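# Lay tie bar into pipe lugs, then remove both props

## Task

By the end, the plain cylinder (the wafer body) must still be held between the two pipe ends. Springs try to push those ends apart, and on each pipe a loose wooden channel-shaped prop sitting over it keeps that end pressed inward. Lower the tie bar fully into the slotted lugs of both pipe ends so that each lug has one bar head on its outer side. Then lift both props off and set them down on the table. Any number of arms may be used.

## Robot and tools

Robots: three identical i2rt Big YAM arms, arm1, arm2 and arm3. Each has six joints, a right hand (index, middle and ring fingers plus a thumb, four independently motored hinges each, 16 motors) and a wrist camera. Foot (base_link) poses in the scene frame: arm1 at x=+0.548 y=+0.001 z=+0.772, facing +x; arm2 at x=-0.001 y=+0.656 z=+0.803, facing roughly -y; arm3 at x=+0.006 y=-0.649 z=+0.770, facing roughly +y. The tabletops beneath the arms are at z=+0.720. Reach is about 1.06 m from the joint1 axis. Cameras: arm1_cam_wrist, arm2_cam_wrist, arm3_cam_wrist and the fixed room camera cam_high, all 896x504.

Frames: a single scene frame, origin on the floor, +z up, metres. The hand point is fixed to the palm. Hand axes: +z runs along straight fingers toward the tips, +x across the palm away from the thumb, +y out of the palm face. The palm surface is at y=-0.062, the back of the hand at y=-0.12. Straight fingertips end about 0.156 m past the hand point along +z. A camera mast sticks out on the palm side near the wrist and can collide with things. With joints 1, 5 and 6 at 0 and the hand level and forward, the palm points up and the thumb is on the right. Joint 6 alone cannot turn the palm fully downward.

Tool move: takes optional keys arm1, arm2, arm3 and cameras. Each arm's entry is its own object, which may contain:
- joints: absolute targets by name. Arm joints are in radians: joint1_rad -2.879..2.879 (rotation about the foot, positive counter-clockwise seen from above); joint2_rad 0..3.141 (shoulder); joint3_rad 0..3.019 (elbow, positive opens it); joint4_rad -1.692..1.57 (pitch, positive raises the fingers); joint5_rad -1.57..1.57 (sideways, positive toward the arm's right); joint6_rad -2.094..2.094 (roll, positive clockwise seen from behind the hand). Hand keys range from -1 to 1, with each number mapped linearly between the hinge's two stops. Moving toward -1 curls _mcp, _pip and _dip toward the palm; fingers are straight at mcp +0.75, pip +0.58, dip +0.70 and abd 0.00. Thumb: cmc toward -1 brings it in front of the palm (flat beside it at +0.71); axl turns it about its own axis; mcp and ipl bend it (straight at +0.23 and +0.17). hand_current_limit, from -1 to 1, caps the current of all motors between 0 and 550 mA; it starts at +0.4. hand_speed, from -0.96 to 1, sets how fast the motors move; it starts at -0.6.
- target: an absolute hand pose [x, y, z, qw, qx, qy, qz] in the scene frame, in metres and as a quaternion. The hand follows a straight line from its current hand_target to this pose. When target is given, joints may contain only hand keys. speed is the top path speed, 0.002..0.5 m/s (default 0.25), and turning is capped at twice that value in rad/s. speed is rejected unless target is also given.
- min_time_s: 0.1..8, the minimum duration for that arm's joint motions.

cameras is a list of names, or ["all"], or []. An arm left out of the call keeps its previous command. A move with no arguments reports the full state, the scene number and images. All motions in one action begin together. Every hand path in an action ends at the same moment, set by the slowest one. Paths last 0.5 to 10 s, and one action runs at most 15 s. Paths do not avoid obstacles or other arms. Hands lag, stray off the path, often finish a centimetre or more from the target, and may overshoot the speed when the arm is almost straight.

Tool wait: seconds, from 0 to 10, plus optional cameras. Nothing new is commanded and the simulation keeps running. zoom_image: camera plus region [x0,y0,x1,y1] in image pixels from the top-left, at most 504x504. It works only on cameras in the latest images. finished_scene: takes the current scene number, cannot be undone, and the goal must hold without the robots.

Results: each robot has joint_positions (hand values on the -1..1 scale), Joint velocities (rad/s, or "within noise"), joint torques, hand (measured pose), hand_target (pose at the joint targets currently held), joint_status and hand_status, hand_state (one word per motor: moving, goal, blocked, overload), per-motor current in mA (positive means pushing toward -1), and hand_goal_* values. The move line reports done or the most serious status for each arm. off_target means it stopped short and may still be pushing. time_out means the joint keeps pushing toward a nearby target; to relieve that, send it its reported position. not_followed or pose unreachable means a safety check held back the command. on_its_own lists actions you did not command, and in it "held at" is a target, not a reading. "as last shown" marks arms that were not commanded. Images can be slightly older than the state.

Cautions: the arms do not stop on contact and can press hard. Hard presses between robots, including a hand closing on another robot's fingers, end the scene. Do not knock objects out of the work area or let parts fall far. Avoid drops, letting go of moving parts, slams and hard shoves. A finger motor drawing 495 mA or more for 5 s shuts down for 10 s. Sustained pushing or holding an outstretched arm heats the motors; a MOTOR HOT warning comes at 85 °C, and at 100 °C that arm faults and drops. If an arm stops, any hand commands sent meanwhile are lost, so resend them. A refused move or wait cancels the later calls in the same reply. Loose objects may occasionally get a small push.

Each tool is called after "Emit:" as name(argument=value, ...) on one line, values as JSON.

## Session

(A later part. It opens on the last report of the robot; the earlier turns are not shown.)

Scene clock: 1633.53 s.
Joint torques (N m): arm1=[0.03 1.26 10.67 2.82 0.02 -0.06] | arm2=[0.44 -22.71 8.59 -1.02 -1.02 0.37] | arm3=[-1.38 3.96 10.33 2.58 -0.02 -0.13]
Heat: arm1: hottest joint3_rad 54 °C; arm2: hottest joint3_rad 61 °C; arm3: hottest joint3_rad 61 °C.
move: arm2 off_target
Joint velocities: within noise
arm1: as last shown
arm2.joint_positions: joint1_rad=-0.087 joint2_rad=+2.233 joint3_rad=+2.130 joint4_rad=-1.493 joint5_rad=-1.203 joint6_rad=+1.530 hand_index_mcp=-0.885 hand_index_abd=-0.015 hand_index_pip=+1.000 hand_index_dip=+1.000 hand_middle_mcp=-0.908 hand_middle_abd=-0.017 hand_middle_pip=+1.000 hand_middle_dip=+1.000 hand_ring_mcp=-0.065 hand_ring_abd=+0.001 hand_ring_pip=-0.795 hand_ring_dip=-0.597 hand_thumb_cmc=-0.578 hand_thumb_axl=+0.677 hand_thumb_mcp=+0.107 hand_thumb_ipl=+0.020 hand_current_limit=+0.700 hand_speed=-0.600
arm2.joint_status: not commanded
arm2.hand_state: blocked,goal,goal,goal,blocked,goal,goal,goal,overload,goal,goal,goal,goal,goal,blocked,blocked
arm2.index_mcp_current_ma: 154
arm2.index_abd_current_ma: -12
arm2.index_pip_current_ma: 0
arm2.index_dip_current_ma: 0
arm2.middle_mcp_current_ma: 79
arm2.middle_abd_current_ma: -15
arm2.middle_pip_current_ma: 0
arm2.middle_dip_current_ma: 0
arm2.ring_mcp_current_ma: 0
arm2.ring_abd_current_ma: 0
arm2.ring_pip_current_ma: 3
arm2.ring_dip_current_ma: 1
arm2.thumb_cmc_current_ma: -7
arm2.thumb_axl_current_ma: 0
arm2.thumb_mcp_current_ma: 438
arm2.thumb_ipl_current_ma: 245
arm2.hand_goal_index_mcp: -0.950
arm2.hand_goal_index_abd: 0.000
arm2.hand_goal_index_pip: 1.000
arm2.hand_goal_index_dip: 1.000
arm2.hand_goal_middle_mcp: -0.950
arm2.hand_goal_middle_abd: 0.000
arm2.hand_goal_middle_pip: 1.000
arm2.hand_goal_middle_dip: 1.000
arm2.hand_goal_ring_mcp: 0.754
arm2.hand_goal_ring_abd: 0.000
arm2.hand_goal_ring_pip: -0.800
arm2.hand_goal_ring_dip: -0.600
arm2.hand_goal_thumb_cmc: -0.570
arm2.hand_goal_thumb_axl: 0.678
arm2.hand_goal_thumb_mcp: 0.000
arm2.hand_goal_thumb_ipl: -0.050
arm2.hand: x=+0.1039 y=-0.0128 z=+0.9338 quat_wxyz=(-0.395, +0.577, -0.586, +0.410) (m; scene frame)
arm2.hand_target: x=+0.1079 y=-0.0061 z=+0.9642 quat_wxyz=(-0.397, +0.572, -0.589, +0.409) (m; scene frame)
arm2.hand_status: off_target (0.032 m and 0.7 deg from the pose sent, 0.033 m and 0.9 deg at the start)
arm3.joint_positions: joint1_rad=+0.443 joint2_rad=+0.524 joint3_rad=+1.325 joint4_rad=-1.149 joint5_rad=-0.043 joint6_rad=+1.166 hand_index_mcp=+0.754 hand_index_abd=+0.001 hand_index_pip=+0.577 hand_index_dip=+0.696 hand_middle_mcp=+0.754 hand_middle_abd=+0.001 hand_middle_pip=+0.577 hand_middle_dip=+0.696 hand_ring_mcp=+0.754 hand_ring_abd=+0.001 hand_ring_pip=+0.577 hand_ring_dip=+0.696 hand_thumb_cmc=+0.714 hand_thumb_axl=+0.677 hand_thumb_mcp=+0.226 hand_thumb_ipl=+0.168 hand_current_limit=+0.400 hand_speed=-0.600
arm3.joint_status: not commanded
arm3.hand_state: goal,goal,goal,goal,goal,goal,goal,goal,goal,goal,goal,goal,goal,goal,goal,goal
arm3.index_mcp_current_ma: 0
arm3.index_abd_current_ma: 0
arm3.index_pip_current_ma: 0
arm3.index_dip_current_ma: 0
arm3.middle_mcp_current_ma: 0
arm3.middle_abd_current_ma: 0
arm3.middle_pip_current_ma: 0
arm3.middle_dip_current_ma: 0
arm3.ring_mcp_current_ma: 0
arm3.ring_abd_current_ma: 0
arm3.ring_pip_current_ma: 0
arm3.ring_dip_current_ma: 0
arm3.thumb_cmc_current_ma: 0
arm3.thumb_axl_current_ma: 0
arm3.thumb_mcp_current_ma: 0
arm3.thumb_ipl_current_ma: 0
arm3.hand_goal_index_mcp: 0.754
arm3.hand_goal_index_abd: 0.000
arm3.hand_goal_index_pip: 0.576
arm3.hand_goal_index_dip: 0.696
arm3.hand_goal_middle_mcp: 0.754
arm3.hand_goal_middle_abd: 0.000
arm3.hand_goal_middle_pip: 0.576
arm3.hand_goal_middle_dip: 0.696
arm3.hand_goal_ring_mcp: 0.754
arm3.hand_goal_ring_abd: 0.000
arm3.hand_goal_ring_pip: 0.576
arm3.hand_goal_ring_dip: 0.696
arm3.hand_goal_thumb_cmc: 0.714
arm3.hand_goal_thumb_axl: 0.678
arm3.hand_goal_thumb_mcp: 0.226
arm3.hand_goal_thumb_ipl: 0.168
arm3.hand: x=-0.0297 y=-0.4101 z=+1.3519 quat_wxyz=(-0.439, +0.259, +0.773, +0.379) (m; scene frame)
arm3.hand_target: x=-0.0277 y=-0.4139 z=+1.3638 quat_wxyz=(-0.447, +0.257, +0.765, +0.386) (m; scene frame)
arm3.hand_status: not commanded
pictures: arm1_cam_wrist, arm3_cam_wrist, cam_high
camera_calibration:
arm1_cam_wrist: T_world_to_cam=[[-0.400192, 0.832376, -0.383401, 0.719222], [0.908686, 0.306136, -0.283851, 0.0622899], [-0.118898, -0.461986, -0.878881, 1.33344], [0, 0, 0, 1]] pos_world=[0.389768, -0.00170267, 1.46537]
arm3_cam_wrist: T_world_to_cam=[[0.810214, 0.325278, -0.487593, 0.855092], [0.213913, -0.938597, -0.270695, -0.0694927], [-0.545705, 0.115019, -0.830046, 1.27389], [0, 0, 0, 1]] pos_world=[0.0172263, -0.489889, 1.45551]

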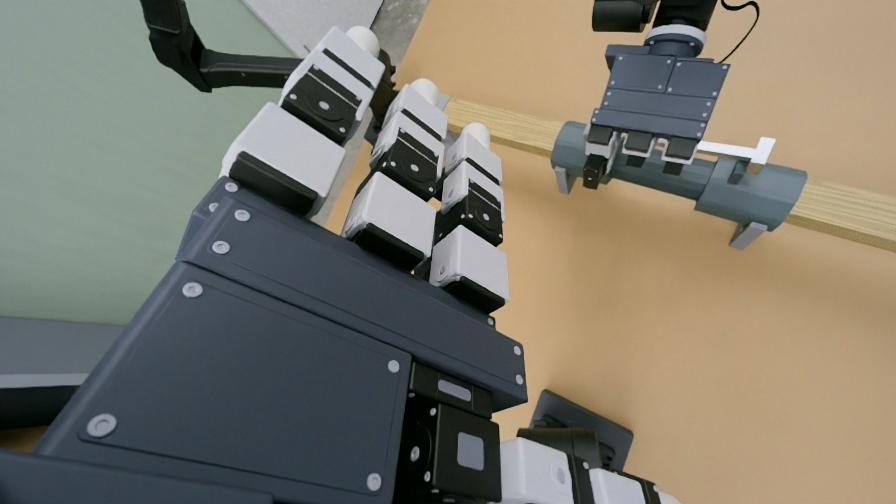

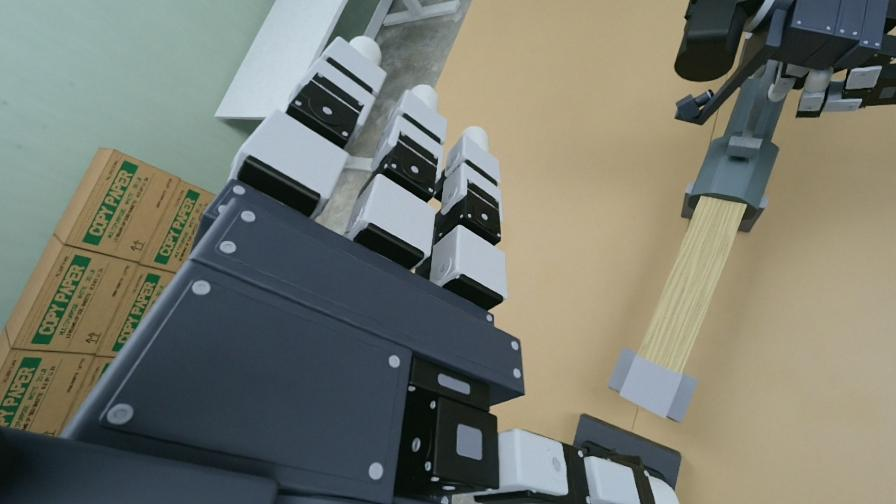

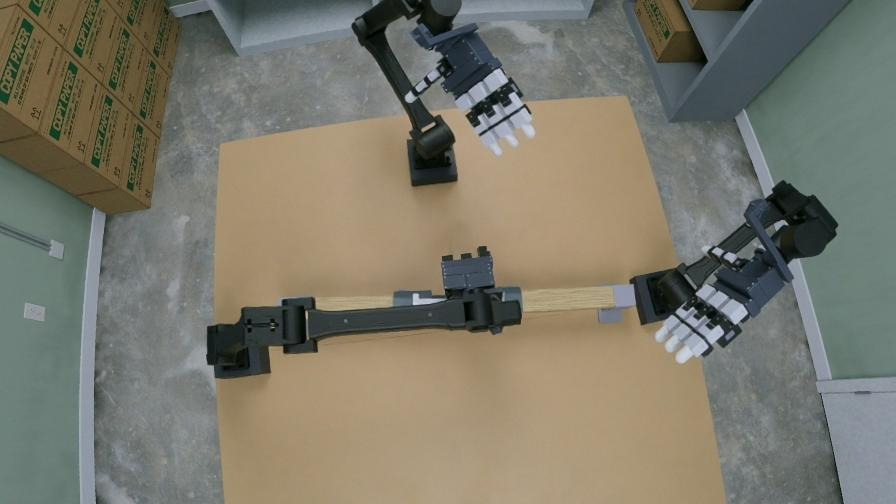

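Emit:
move(arm2={"target":[0.1058,-0.0230,0.978,-0.39748,0.57203,-0.58925,0.40944],"speed":0.06})

Emit:
move(arm2={"target":[0.1058,-0.0200,0.960,-0.37317,0.58818,-0.57158,0.43376],"speed":0.06}, cameras=["arm1_cam_wrist","arm3_cam_wrist","cam_high"])

Emit:
zoom_image(camera="arm3_cam_wrist", region=[710, 100, 780, 160])

Emit:
zoom_image(camera="arm1_cam_wrist", region=[715, 120, 795, 190])

Emit:
zoom_image(camera="cam_high", region=[380, 265, 440, 325])

Scene clock: 1724.43 s.
Joint torques (N m): arm1=[0.79 2.08 10.5 2.92 0.01 -0.05] | arm2=[0.26 -19.08 11.97 -0.4 -1.02 0.16] | arm3=[-1.49 3.96 10.37 2.59 -0.01 -0.13]
Heat: arm1: hottest joint3_rad 54 °C; arm2: hottest joint3_rad 65 °C; arm3: hottest joint3_rad 61 °C.
move: arm2 off_target
Joint velocities: within noise
arm1, arm3: as last shown
arm2.joint_positions: joint1_rad=-0.087 joint2_rad=+2.243 joint3_rad=+2.215 joint4_rad=-1.584 joint5_rad=-1.203 joint6_rad=+1.552 hand_index_mcp=-0.885 hand_index_abd=-0.001 hand_index_pip=+1.000 hand_index_dip=+1.000 hand_middle_mcp=-0.906 hand_middle_abd=-0.001 hand_middle_pip=+1.000 hand_middle_dip=+1.000 hand_ring_mcp=-0.065 hand_ring_abd=+0.001 hand_ring_pip=-0.795 hand_ring_dip=-0.597 hand_thumb_cmc=-0.579 hand_thumb_axl=+0.674 hand_thumb_mcp=+0.107 hand_thumb_ipl=+0.020 hand_current_limit=+0.700 hand_speed=-0.600
arm2.joint_status: not commanded
arm2.hand_state: blocked,goal,goal,goal,blocked,goal,goal,goal,overload,goal,goal,goal,goal,goal,blocked,blocked
arm2.index_mcp_current_ma: 156
arm2.index_abd_current_ma: 0
arm2.index_pip_current_ma: 0
arm2.index_dip_current_ma: 0
arm2.middle_mcp_current_ma: 86
arm2.middle_abd_current_ma: 0
arm2.middle_pip_current_ma: 0
arm2.middle_dip_current_ma: 0
arm2.ring_mcp_current_ma: 0
arm2.ring_abd_current_ma: 0
arm2.ring_pip_current_ma: 3
arm2.ring_dip_current_ma: 1
arm2.thumb_cmc_current_ma: -7
arm2.thumb_axl_current_ma: -3
arm2.thumb_mcp_current_ma: 438
arm2.thumb_ipl_current_ma: 245
arm2.hand_goal_index_mcp: -0.950
arm2.hand_goal_index_abd: 0.000
arm2.hand_goal_index_pip: 1.000
arm2.hand_goal_index_dip: 1.000
arm2.hand_goal_middle_mcp: -0.950
arm2.hand_goal_middle_abd: 0.000
arm2.hand_goal_middle_pip: 1.000
arm2.hand_goal_middle_dip: 1.000
arm2.hand_goal_ring_mcp: 0.754
arm2.hand_goal_ring_abd: 0.000
arm2.hand_goal_ring_pip: -0.800
arm2.hand_goal_ring_dip: -0.600
arm2.hand_goal_thumb_cmc: -0.570
arm2.hand_goal_thumb_axl: 0.678
arm2.hand_goal_thumb_mcp: 0.000
arm2.hand_goal_thumb_ipl: -0.050
arm2.hand: x=+0.1039 y=-0.0119 z=+0.9599 quat_wxyz=(-0.405, +0.567, -0.596, +0.401) (m; scene frame)
arm2.hand_target: x=+0.1058 y=-0.0218 z=+0.9779 quat_wxyz=(-0.396, +0.572, -0.590, +0.411) (m; scene frame)
arm2.hand_status: off_target (0.021 m and 1.6 deg from the pose sent, 0.045 m and 0.7 deg at the start)
pictures: none

Scene clock: 1725.90 s.
Joint torques (N m): arm1=[0.21 2.49 10.89 2.89 0.06 -0.1] | arm2=[0.26 -22.42 8.14 0.72 -1.06 0] | arm3=[-1.44 3.9 10.39 2.58 -0.01 -0.14]
Heat: arm1: hottest joint3_rad 54 °C; arm2: hottest joint3_rad 65 °C; arm3: hottest joint3_rad 61 °C.
move: arm2 off_target
Joint velocities: within noise
arm1, arm3: as last shown
arm2.joint_positions: joint1_rad=-0.087 joint2_rad=+2.220 joint3_rad=+2.112 joint4_rad=-1.448 joint5_rad=-1.205 joint6_rad=+1.552 hand_index_mcp=-0.885 hand_index_abd=+0.001 hand_index_pip=+1.000 hand_index_dip=+1.000 hand_middle_mcp=-0.906 hand_middle_abd=+0.000 hand_middle_pip=+1.000 hand_middle_dip=+1.000 hand_ring_mcp=-0.065 hand_ring_abd=+0.001 hand_ring_pip=-0.795 hand_ring_dip=-0.597 hand_thumb_cmc=-0.576 hand_thumb_axl=+0.674 hand_thumb_mcp=+0.107 hand_thumb_ipl=+0.020 hand_current_limit=+0.700 hand_speed=-0.600
arm2.joint_status: not commanded
arm2.hand_state: blocked,goal,goal,goal,blocked,goal,goal,goal,overload,goal,goal,goal,goal,goal,blocked,blocked
arm2.index_mcp_current_ma: 156
arm2.index_abd_current_ma: 0
arm2.index_pip_current_ma: 0
arm2.index_dip_current_ma: 0
arm2.middle_mcp_current_ma: 86
arm2.middle_abd_current_ma: 0
arm2.middle_pip_current_ma: 0
arm2.middle_dip_current_ma: 0
arm2.ring_mcp_current_ma: 0
arm2.ring_abd_current_ma: 0
arm2.ring_pip_current_ma: 3
arm2.ring_dip_current_ma: 1
arm2.thumb_cmc_current_ma: -4
arm2.thumb_axl_current_ma: -3
arm2.thumb_mcp_current_ma: 438
arm2.thumb_ipl_current_ma: 245
arm2.hand_goal_index_mcp: -0.950
arm2.hand_goal_index_abd: 0.000
arm2.hand_goal_index_pip: 1.000
arm2.hand_goal_index_dip: 1.000
arm2.hand_goal_middle_mcp: -0.950
arm2.hand_goal_middle_abd: 0.000
arm2.hand_goal_middle_pip: 1.000
arm2.hand_goal_middle_dip: 1.000
arm2.hand_goal_ring_mcp: 0.754
arm2.hand_goal_ring_abd: 0.000
arm2.hand_goal_ring_pip: -0.800
arm2.hand_goal_ring_dip: -0.600
arm2.hand_goal_thumb_cmc: -0.570
arm2.hand_goal_thumb_axl: 0.678
arm2.hand_goal_thumb_mcp: 0.000
arm2.hand_goal_thumb_ipl: -0.050
arm2.hand: x=+0.1043 y=-0.0158 z=+0.9349 quat_wxyz=(-0.389, +0.577, -0.584, +0.417) (m; scene frame)
arm2.hand_target: x=+0.1058 y=-0.0195 z=+0.9600 quat_wxyz=(-0.373, +0.588, -0.571, +0.434) (m; scene frame)
arm2.hand_status: off_target (0.026 m and 3.2 deg from the pose sent, 0.008 m and 6.4 deg at the start)
pictures: arm1_cam_wrist, arm3_cam_wrist, cam_high
camera_calibration:
arm1_cam_wrist: T_world_to_cam=[[-0.400192, 0.832376, -0.383401, 0.719222], [0.908686, 0.306136, -0.283851, 0.0622899], [-0.118898, -0.461986, -0.878881, 1.33344], [0, 0, 0, 1]] pos_world=[0.389768, -0.00170267, 1.46537]
arm3_cam_wrist: T_world_to_cam=[[0.810214, 0.325278, -0.487593, 0.855092], [0.213913, -0.938597, -0.270695, -0.0694927], [-0.545705, 0.115019, -0.830046, 1.27389], [0, 0, 0, 1]] pos_world=[0.0172263, -0.489889, 1.45551]

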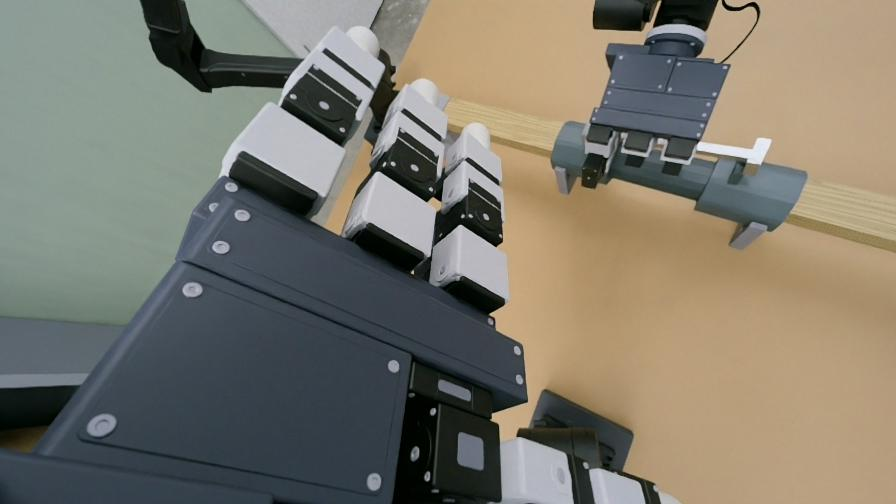

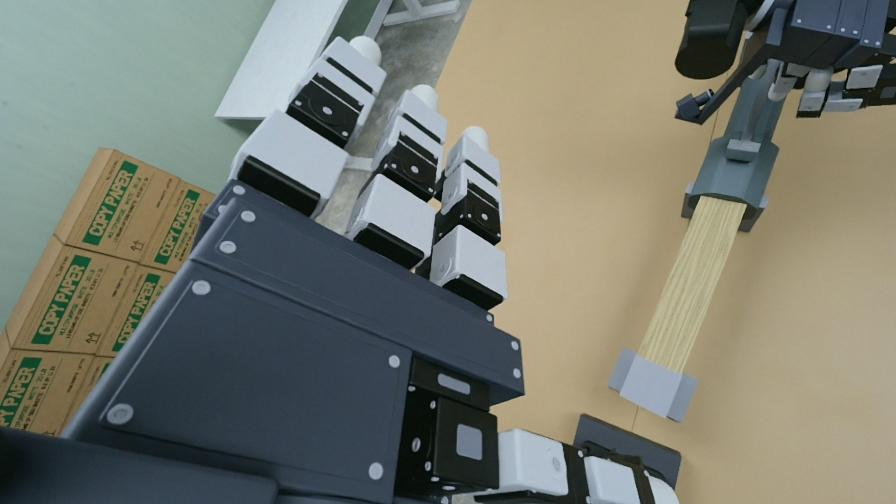

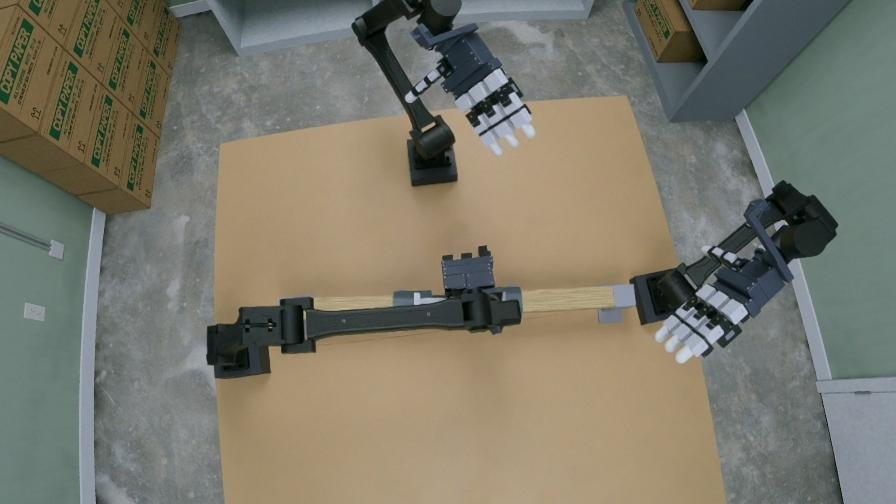

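Scaled by 7.200 from the camera's 896x504 image, which has a finer 1280x720 frame.

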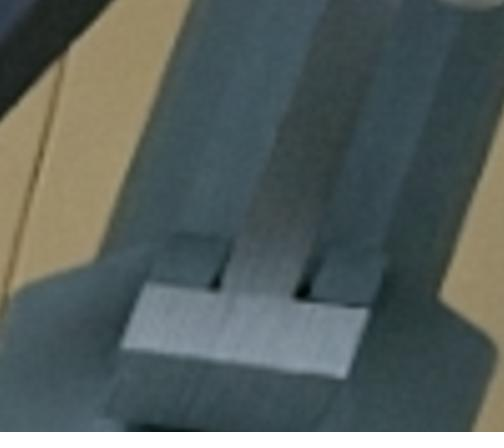

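Scaled by 6.300 from the camera's 896x504 image, which has a finer 1280x720 frame.

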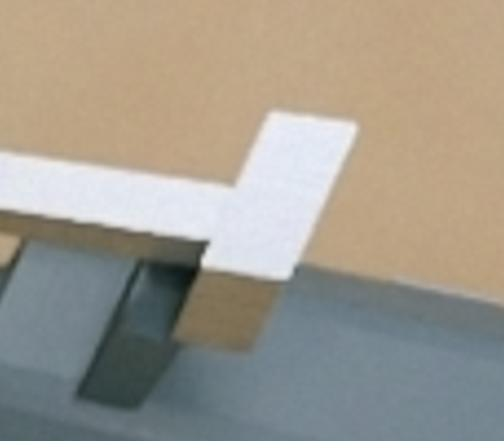

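Scaled by 8.400 from the camera's 896x504 image, which has a finer 1280x720 frame.

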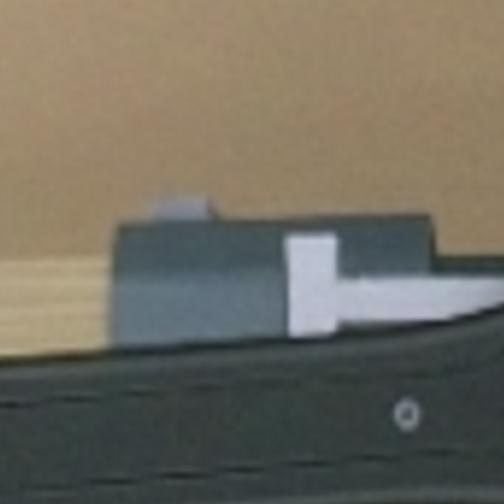

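Emit:
move(arm2={"target":[0.112,-0.012,0.966,-0.37317,0.58818,-0.57158,0.43376],"speed":0.06}, cameras=["arm1_cam_wrist","arm3_cam_wrist","cam_high"])

Emit:
zoom_image(camera="arm3_cam_wrist", region=[710, 100, 780, 160])

Emit:
zoom_image(camera="arm1_cam_wrist", region=[715, 120, 795, 190])

Scene clock: 1749.97 s.
Joint torques (N m): arm1=[0.38 1.96 10.7 2.78 0.02 -0.08] | arm2=[0.97 -22.65 8.06 0.44 -1.04 0.26] | arm3=[-1.44 4.07 10.36 2.58 -0.02 -0.13]
Heat: arm1: hottest joint3_rad 54 °C; arm2: hottest joint3_rad 61 °C; arm3: hottest joint3_rad 61 °C.
move: arm2 off_target
Joint velocities: within noise
arm1.joint_positions: joint1_rad=+0.487 joint2_rad=+0.529 joint3_rad=+1.363 joint4_rad=-1.256 joint5_rad=-0.064 joint6_rad=+1.052 hand_index_mcp=+0.755 hand_index_abd=+0.001 hand_index_pip=+0.577 hand_index_dip=+0.696 hand_middle_mcp=+0.755 hand_middle_abd=+0.001 hand_middle_pip=+0.577 hand_middle_dip=+0.696 hand_ring_mcp=+0.756 hand_ring_abd=+0.001 hand_ring_pip=+0.577 hand_ring_dip=+0.696 hand_thumb_cmc=+0.715 hand_thumb_axl=+0.677 hand_thumb_mcp=+0.226 hand_thumb_ipl=+0.168 hand_current_limit=+0.400 hand_speed=-0.600
arm1.joint_status: not commanded
arm1.hand_state: goal,goal,goal,goal,goal,goal,goal,goal,goal,goal,goal,goal,goal,goal,goal,goal
arm1.index_mcp_current_ma: 3
arm1.index_abd_current_ma: 1
arm1.index_pip_current_ma: 1
arm1.index_dip_current_ma: 0
arm1.middle_mcp_current_ma: 3
arm1.middle_abd_current_ma: 1
arm1.middle_pip_current_ma: 1
arm1.middle_dip_current_ma: 0
arm1.ring_mcp_current_ma: 3
arm1.ring_abd_current_ma: 1
arm1.ring_pip_current_ma: 1
arm1.ring_dip_current_ma: 0
arm1.thumb_cmc_current_ma: 2
arm1.thumb_axl_current_ma: -2
arm1.thumb_mcp_current_ma: 0
arm1.thumb_ipl_current_ma: -1
arm1.hand_goal_index_mcp: 0.754
arm1.hand_goal_index_abd: 0.000
arm1.hand_goal_index_pip: 0.576
arm1.hand_goal_index_dip: 0.696
arm1.hand_goal_middle_mcp: 0.754
arm1.hand_goal_middle_abd: 0.000
arm1.hand_goal_middle_pip: 0.576
arm1.hand_goal_middle_dip: 0.696
arm1.hand_goal_ring_mcp: 0.754
arm1.hand_goal_ring_abd: 0.000
arm1.hand_goal_ring_pip: 0.576
arm1.hand_goal_ring_dip: 0.696
arm1.hand_goal_thumb_cmc: 0.714
arm1.hand_goal_thumb_axl: 0.678
arm1.hand_goal_thumb_mcp: 0.226
arm1.hand_goal_thumb_ipl: 0.168
arm1.hand: x=+0.3154 y=-0.0379 z=+1.3528 quat_wxyz=(-0.544, -0.418, +0.727, -0.017) (m; scene frame)
arm1.hand_target: x=+0.3197 y=-0.0388 z=+1.3622 quat_wxyz=(-0.554, -0.419, +0.719, -0.020) (m; scene frame)
arm1.hand_status: not commanded
arm2.joint_positions: joint1_rad=-0.087 joint2_rad=+2.193 joint3_rad=+2.066 joint4_rad=-1.410 joint5_rad=-1.205 joint6_rad=+1.552 hand_index_mcp=-0.885 hand_index_abd=+0.000 hand_index_pip=+1.000 hand_index_dip=+1.000 hand_middle_mcp=-0.906 hand_middle_abd=+0.000 hand_middle_pip=+1.000 hand_middle_dip=+1.000 hand_ring_mcp=-0.065 hand_ring_abd=+0.001 hand_ring_pip=-0.795 hand_ring_dip=-0.597 hand_thumb_cmc=-0.576 hand_thumb_axl=+0.674 hand_thumb_mcp=+0.107 hand_thumb_ipl=+0.020 hand_current_limit=+0.700 hand_speed=-0.600
arm2.joint_status: not commanded
arm2.hand_state: blocked,goal,goal,goal,blocked,goal,goal,goal,overload,goal,goal,goal,goal,goal,blocked,blocked
arm2.index_mcp_current_ma: 156
arm2.index_abd_current_ma: 0
arm2.index_pip_current_ma: 0
arm2.index_dip_current_ma: 0
arm2.middle_mcp_current_ma: 86
arm2.middle_abd_current_ma: 0
arm2.middle_pip_current_ma: 0
arm2.middle_dip_current_ma: 0
arm2.ring_mcp_current_ma: 0
arm2.ring_abd_current_ma: 0
arm2.ring_pip_current_ma: 3
arm2.ring_dip_current_ma: 1
arm2.thumb_cmc_current_ma: -4
arm2.thumb_axl_current_ma: -3
arm2.thumb_mcp_current_ma: 438
arm2.thumb_ipl_current_ma: 245
arm2.hand_goal_index_mcp: -0.950
arm2.hand_goal_index_abd: 0.000
arm2.hand_goal_index_pip: 1.000
arm2.hand_goal_index_dip: 1.000
arm2.hand_goal_middle_mcp: -0.950
arm2.hand_goal_middle_abd: 0.000
arm2.hand_goal_middle_pip: 1.000
arm2.hand_goal_middle_dip: 1.000
arm2.hand_goal_ring_mcp: 0.754
arm2.hand_goal_ring_abd: 0.000
arm2.hand_goal_ring_pip: -0.800
arm2.hand_goal_ring_dip: -0.600
arm2.hand_goal_thumb_cmc: -0.570
arm2.hand_goal_thumb_axl: 0.678
arm2.hand_goal_thumb_mcp: 0.000
arm2.hand_goal_thumb_ipl: -0.050
arm2.hand: x=+0.1044 y=-0.0123 z=+0.9357 quat_wxyz=(-0.382, +0.582, -0.580, +0.423) (m; scene frame)
arm2.hand_target: x=+0.1119 y=-0.0116 z=+0.9655 quat_wxyz=(-0.374, +0.588, -0.571, +0.434) (m; scene frame)
arm2.hand_status: off_target (0.031 m and 2.0 deg from the pose sent, 0.032 m and 3.2 deg at the start)
arm3: as last shown
pictures: arm1_cam_wrist, arm3_cam_wrist, cam_high
camera_calibration:
arm1_cam_wrist: T_world_to_cam=[[-0.400192, 0.832376, -0.383401, 0.719222], [0.908686, 0.306136, -0.283851, 0.0622899], [-0.118898, -0.461986, -0.878881, 1.33344], [0, 0, 0, 1]] pos_world=[0.389768, -0.00170267, 1.46537]
arm3_cam_wrist: T_world_to_cam=[[0.810214, 0.325278, -0.487593, 0.855092], [0.213913, -0.938597, -0.270695, -0.0694927], [-0.545705, 0.115019, -0.830046, 1.27389], [0, 0, 0, 1]] pos_world=[0.0172263, -0.489889, 1.45551]

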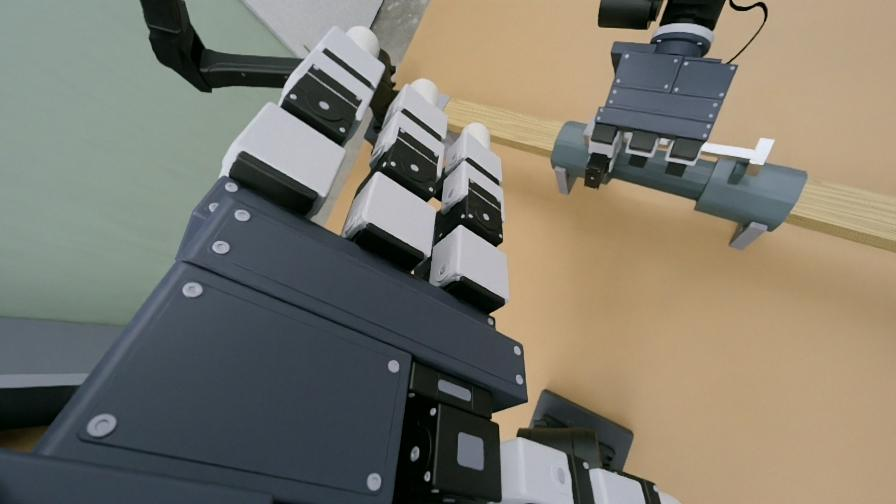

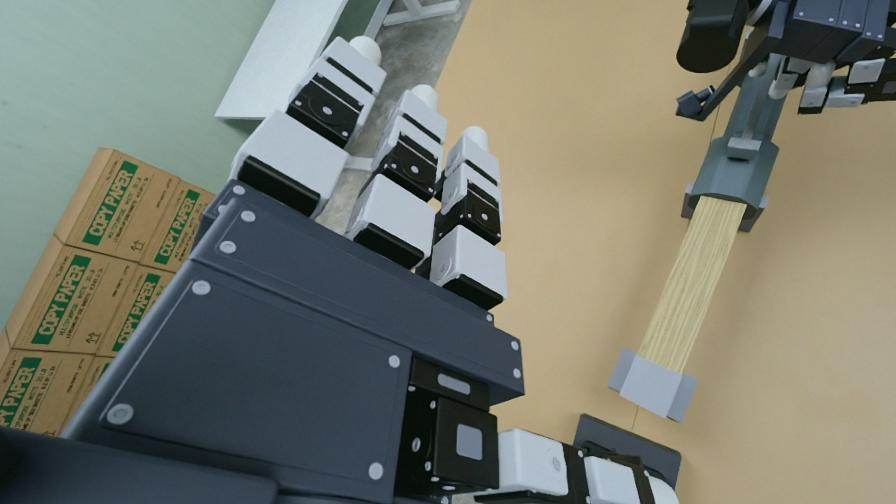

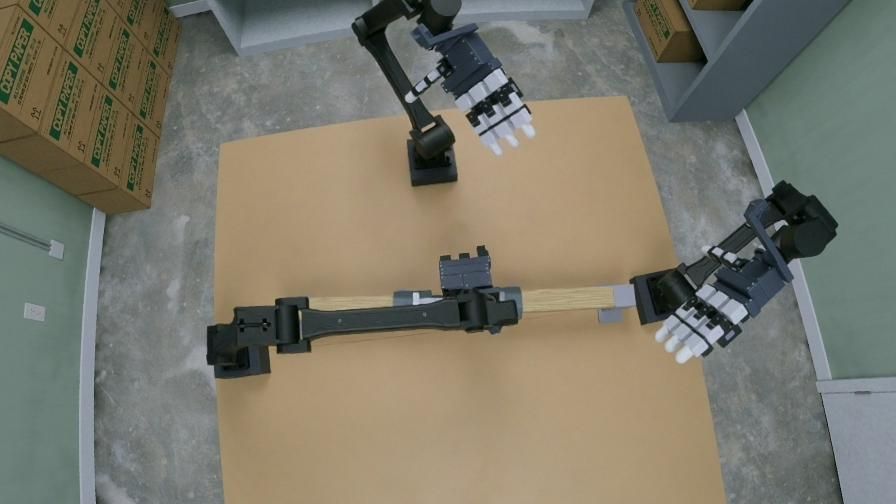

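Scaled by 7.200 from the camera's 896x504 image, which has a finer 1280x720 frame.

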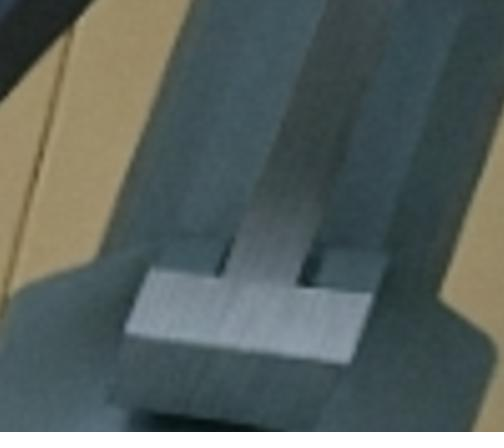

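Scaled by 6.300 from the camera's 896x504 image, which has a finer 1280x720 frame.

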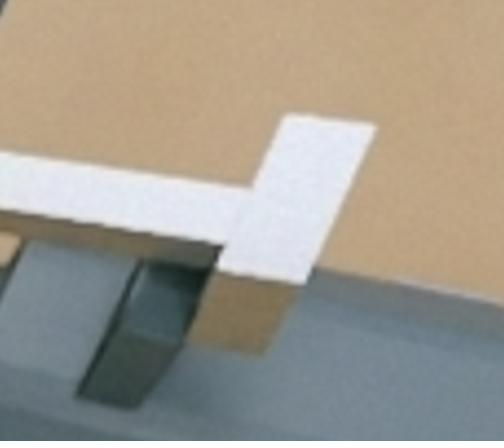

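Emit:
move(arm2={"target":[0.119,-0.0095,0.964,-0.37317,0.58818,-0.57158,0.43376],"speed":0.06}, cameras=["arm1_cam_wrist","arm3_cam_wrist","cam_high"])

Emit:
zoom_image(camera="arm3_cam_wrist", region=[710, 100, 780, 160])

Emit:
zoom_image(camera="arm1_cam_wrist", region=[715, 120, 795, 190])

Scene clock: 1760.50 s.
Joint torques (N m): arm1=[-0.38 1.85 11.02 3.07 -0.01 -0.15] | arm2=[1.67 -22.36 7.88 0.69 -1.01 0.39] | arm3=[-1.44 3.96 10.36 2.59 -0.02 -0.13]
Heat: arm1: hottest joint3_rad 54 °C; arm2: hottest joint3_rad 61 °C; arm3: hottest joint3_rad 61 °C.
move: arm2 off_target
Joint velocities: within noise
arm1, arm3: as last shown
arm2.joint_positions: joint1_rad=-0.084 joint2_rad=+2.177 joint3_rad=+2.039 joint4_rad=-1.366 joint5_rad=-1.205 joint6_rad=+1.573 hand_index_mcp=-0.885 hand_index_abd=-0.002 hand_index_pip=+1.000 hand_index_dip=+1.000 hand_middle_mcp=-0.906 hand_middle_abd=+0.000 hand_middle_pip=+1.000 hand_middle_dip=+1.000 hand_ring_mcp=-0.065 hand_ring_abd=+0.001 hand_ring_pip=-0.795 hand_ring_dip=-0.597 hand_thumb_cmc=-0.576 hand_thumb_axl=+0.674 hand_thumb_mcp=+0.107 hand_thumb_ipl=+0.020 hand_current_limit=+0.700 hand_speed=-0.600
arm2.joint_status: not commanded
arm2.hand_state: blocked,goal,goal,goal,blocked,goal,goal,goal,overload,goal,goal,goal,goal,goal,blocked,blocked
arm2.index_mcp_current_ma: 156
arm2.index_abd_current_ma: -1
arm2.index_pip_current_ma: 0
arm2.index_dip_current_ma: 0
arm2.middle_mcp_current_ma: 86
arm2.middle_abd_current_ma: 0
arm2.middle_pip_current_ma: 0
arm2.middle_dip_current_ma: 0
arm2.ring_mcp_current_ma: 0
arm2.ring_abd_current_ma: 0
arm2.ring_pip_current_ma: 3
arm2.ring_dip_current_ma: 1
arm2.thumb_cmc_current_ma: -4
arm2.thumb_axl_current_ma: -3
arm2.thumb_mcp_current_ma: 438
arm2.thumb_ipl_current_ma: 245
arm2.hand_goal_index_mcp: -0.950
arm2.hand_goal_index_abd: 0.000
arm2.hand_goal_index_pip: 1.000
arm2.hand_goal_index_dip: 1.000
arm2.hand_goal_middle_mcp: -0.950
arm2.hand_goal_middle_abd: 0.000
arm2.hand_goal_middle_pip: 1.000
arm2.hand_goal_middle_dip: 1.000
arm2.hand_goal_ring_mcp: 0.754
arm2.hand_goal_ring_abd: 0.000
arm2.hand_goal_ring_pip: -0.800
arm2.hand_goal_ring_dip: -0.600
arm2.hand_goal_thumb_cmc: -0.570
arm2.hand_goal_thumb_axl: 0.678
arm2.hand_goal_thumb_mcp: 0.000
arm2.hand_goal_thumb_ipl: -0.050
arm2.hand: x=+0.1066 y=-0.0123 z=+0.9359 quat_wxyz=(-0.378, +0.583, -0.579, +0.428) (m; scene frame)
arm2.hand_target: x=+0.1188 y=-0.0092 z=+0.9634 quat_wxyz=(-0.374, +0.588, -0.571, +0.434) (m; scene frame)
arm2.hand_status: off_target (0.031 m and 1.3 deg from the pose sent, 0.032 m and 2.0 deg at the start)
pictures: arm1_cam_wrist, arm3_cam_wrist, cam_high
camera_calibration:
arm1_cam_wrist: T_world_to_cam=[[-0.400192, 0.832376, -0.383401, 0.719222], [0.908686, 0.306136, -0.283851, 0.0622899], [-0.118898, -0.461986, -0.878881, 1.33344], [0, 0, 0, 1]] pos_world=[0.389768, -0.00170267, 1.46537]
arm3_cam_wrist: T_world_to_cam=[[0.810214, 0.325278, -0.487593, 0.855092], [0.213913, -0.938597, -0.270695, -0.0694927], [-0.545705, 0.115019, -0.830046, 1.27389], [0, 0, 0, 1]] pos_world=[0.0172263, -0.489889, 1.45551]

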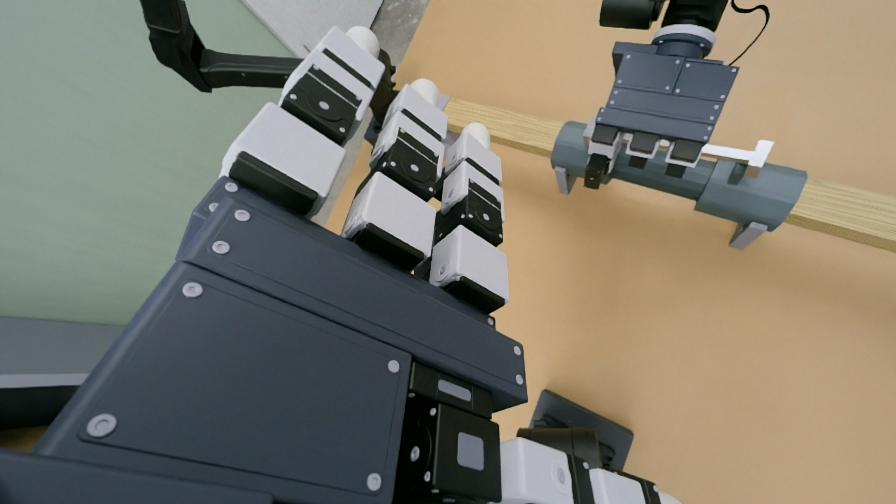

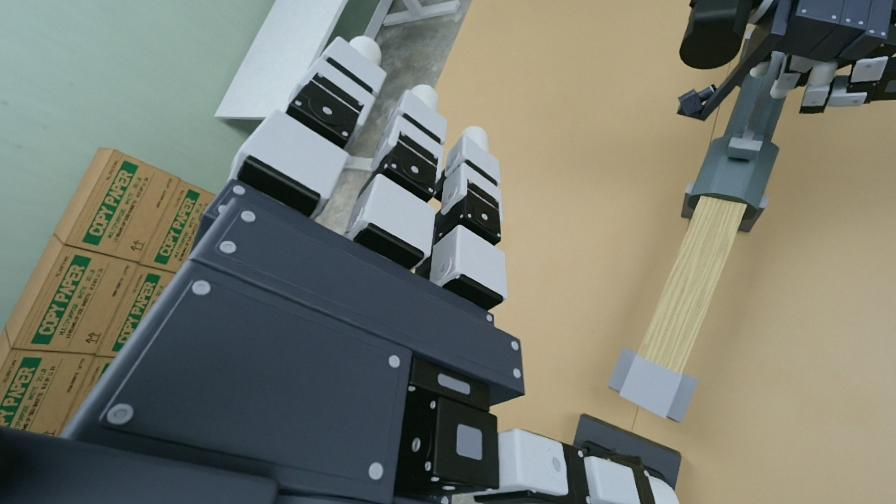

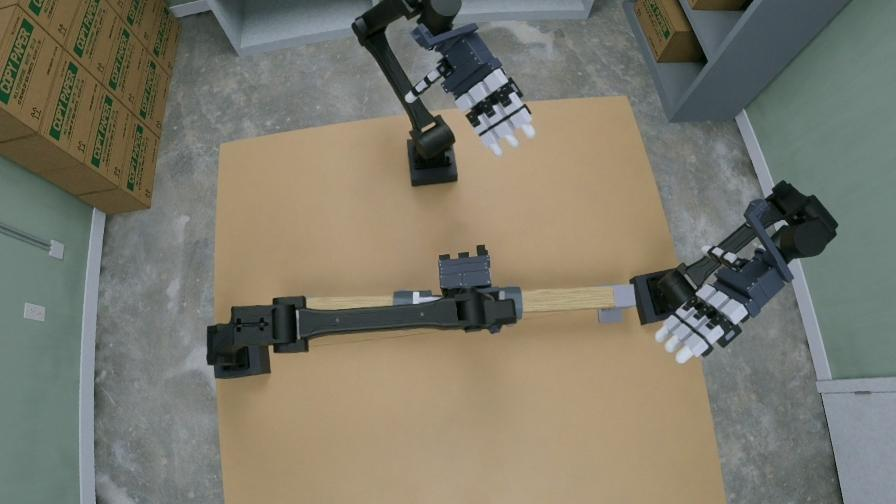

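Scaled by 7.200 from the camera's 896x504 image, which has a finer 1280x720 frame.

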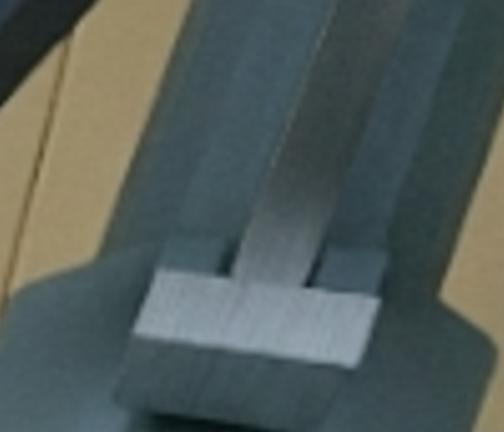

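Scaled by 6.300 from the camera's 896x504 image, which has a finer 1280x720 frame.

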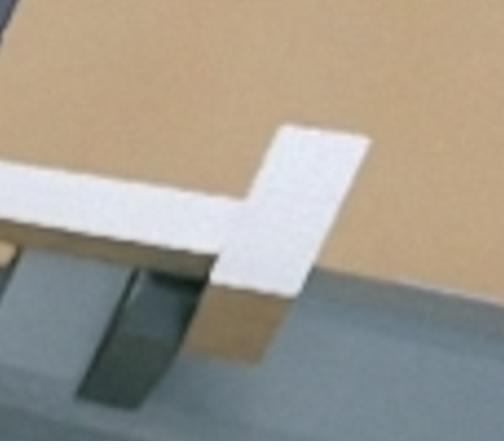

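Emit:
move(arm2={"target":[0.120,-0.0060,0.945,-0.37317,0.58818,-0.57158,0.43376],"speed":0.06}, cameras=["arm1_cam_wrist","arm3_cam_wrist","cam_high"])

Emit:
zoom_image(camera="arm3_cam_wrist", region=[710, 100, 780, 160])

Emit:
zoom_image(camera="arm1_cam_wrist", region=[715, 120, 795, 190])

Scene clock: 1788.23 s.
Joint torques (N m): arm1=[0.15 1.55 10.77 2.85 0.05 -0.09] | arm2=[1.67 -20.54 7.16 0.64 -0.98 0.26] | arm3=[-1.55 4.01 10.36 2.59 0 -0.13]
Heat: arm1: hottest joint3_rad 54 °C; arm2: hottest joint3_rad 60 °C; arm3: hottest joint3_rad 61 °C.
move: arm2 off_target
Joint velocities: within noise
arm1, arm3: as last shown
arm2.joint_positions: joint1_rad=-0.084 joint2_rad=+2.152 joint3_rad=+1.994 joint4_rad=-1.311 joint5_rad=-1.205 joint6_rad=+1.581 hand_index_mcp=-0.885 hand_index_abd=-0.005 hand_index_pip=+1.000 hand_index_dip=+1.000 hand_middle_mcp=-0.906 hand_middle_abd=-0.001 hand_middle_pip=+1.000 hand_middle_dip=+1.000 hand_ring_mcp=-0.065 hand_ring_abd=+0.001 hand_ring_pip=-0.795 hand_ring_dip=-0.597 hand_thumb_cmc=-0.579 hand_thumb_axl=+0.674 hand_thumb_mcp=+0.107 hand_thumb_ipl=+0.020 hand_current_limit=+0.700 hand_speed=-0.600
arm2.joint_status: not commanded
arm2.hand_state: blocked,goal,goal,goal,blocked,goal,goal,goal,overload,goal,goal,goal,goal,goal,blocked,blocked
arm2.index_mcp_current_ma: 156
arm2.index_abd_current_ma: -3
arm2.index_pip_current_ma: 0
arm2.index_dip_current_ma: 0
arm2.middle_mcp_current_ma: 86
arm2.middle_abd_current_ma: 0
arm2.middle_pip_current_ma: 0
arm2.middle_dip_current_ma: 0
arm2.ring_mcp_current_ma: 0
arm2.ring_abd_current_ma: 0
arm2.ring_pip_current_ma: 3
arm2.ring_dip_current_ma: 1
arm2.thumb_cmc_current_ma: -7
arm2.thumb_axl_current_ma: -3
arm2.thumb_mcp_current_ma: 438
arm2.thumb_ipl_current_ma: 245
arm2.hand_goal_index_mcp: -0.950
arm2.hand_goal_index_abd: 0.000
arm2.hand_goal_index_pip: 1.000
arm2.hand_goal_index_dip: 1.000
arm2.hand_goal_middle_mcp: -0.950
arm2.hand_goal_middle_abd: 0.000
arm2.hand_goal_middle_pip: 1.000
arm2.hand_goal_middle_dip: 1.000
arm2.hand_goal_ring_mcp: 0.754
arm2.hand_goal_ring_abd: 0.000
arm2.hand_goal_ring_pip: -0.800
arm2.hand_goal_ring_dip: -0.600
arm2.hand_goal_thumb_cmc: -0.570
arm2.hand_goal_thumb_axl: 0.678
arm2.hand_goal_thumb_mcp: 0.000
arm2.hand_goal_thumb_ipl: -0.050
arm2.hand: x=+0.1067 y=-0.0113 z=+0.9348 quat_wxyz=(-0.369, +0.587, -0.574, +0.436) (m; scene frame)
arm2.hand_target: x=+0.1198 y=-0.0060 z=+0.9449 quat_wxyz=(-0.373, +0.588, -0.571, +0.434) (m; scene frame)
arm2.hand_status: off_target (0.018 m and 0.6 deg from the pose sent, 0.017 m and 1.3 deg at the start)
pictures: arm1_cam_wrist, arm3_cam_wrist, cam_high
camera_calibration:
arm1_cam_wrist: T_world_to_cam=[[-0.400192, 0.832376, -0.383401, 0.719222], [0.908686, 0.306136, -0.283851, 0.0622899], [-0.118898, -0.461986, -0.878881, 1.33344], [0, 0, 0, 1]] pos_world=[0.389768, -0.00170267, 1.46537]
arm3_cam_wrist: T_world_to_cam=[[0.810214, 0.325278, -0.487593, 0.855092], [0.213913, -0.938597, -0.270695, -0.0694927], [-0.545705, 0.115019, -0.830046, 1.27389], [0, 0, 0, 1]] pos_world=[0.0172263, -0.489889, 1.45551]

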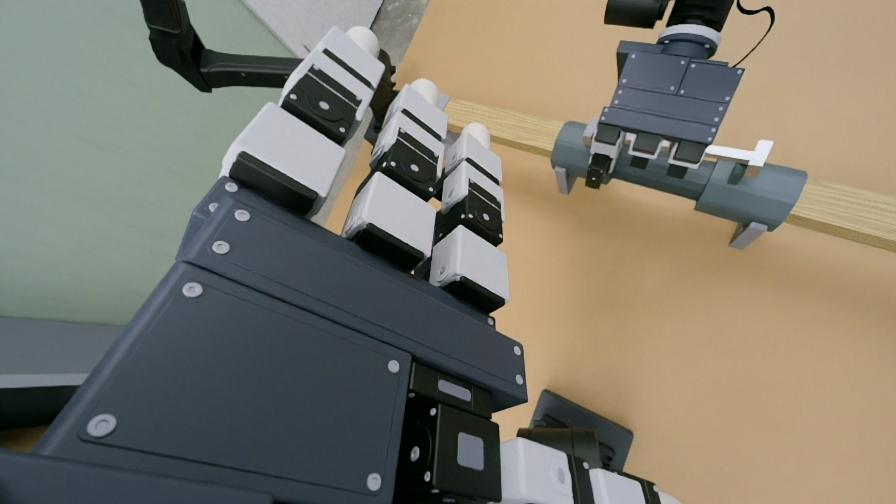

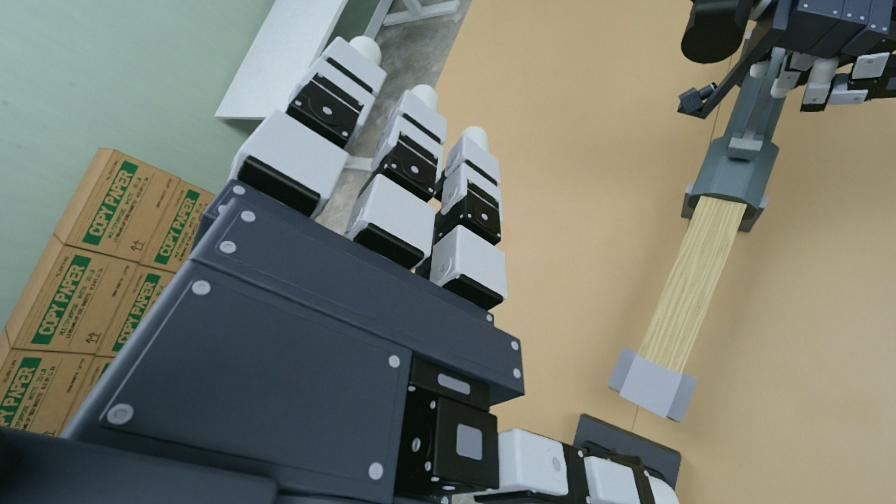

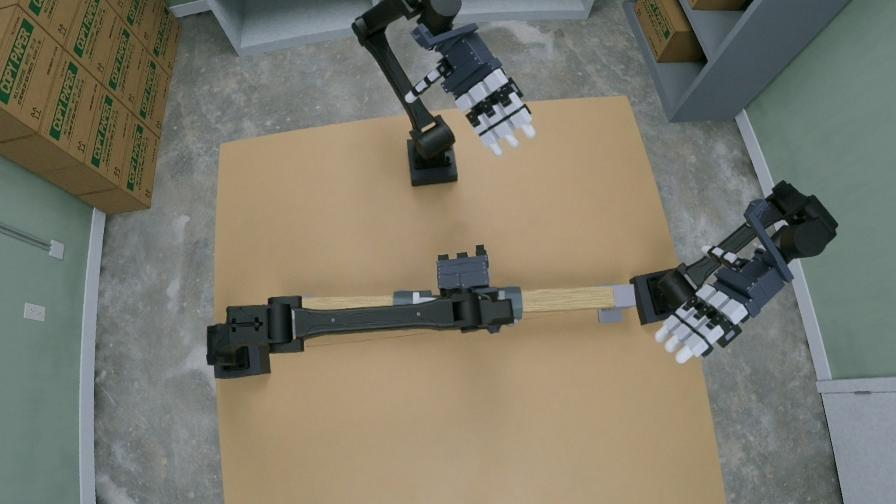

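Scaled by 7.200 from the camera's 896x504 image, which has a finer 1280x720 frame.

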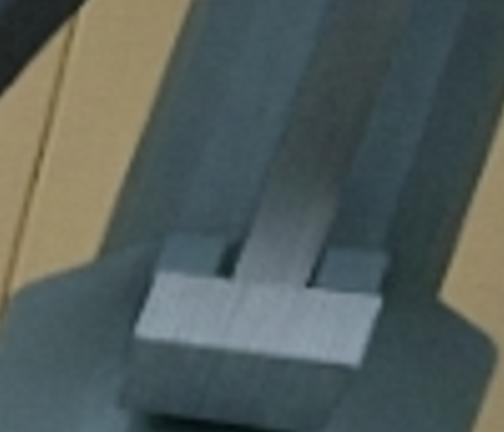

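Scaled by 6.300 from the camera's 896x504 image, which has a finer 1280x720 frame.

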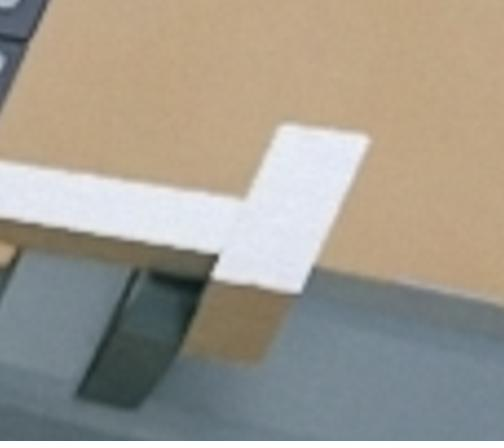

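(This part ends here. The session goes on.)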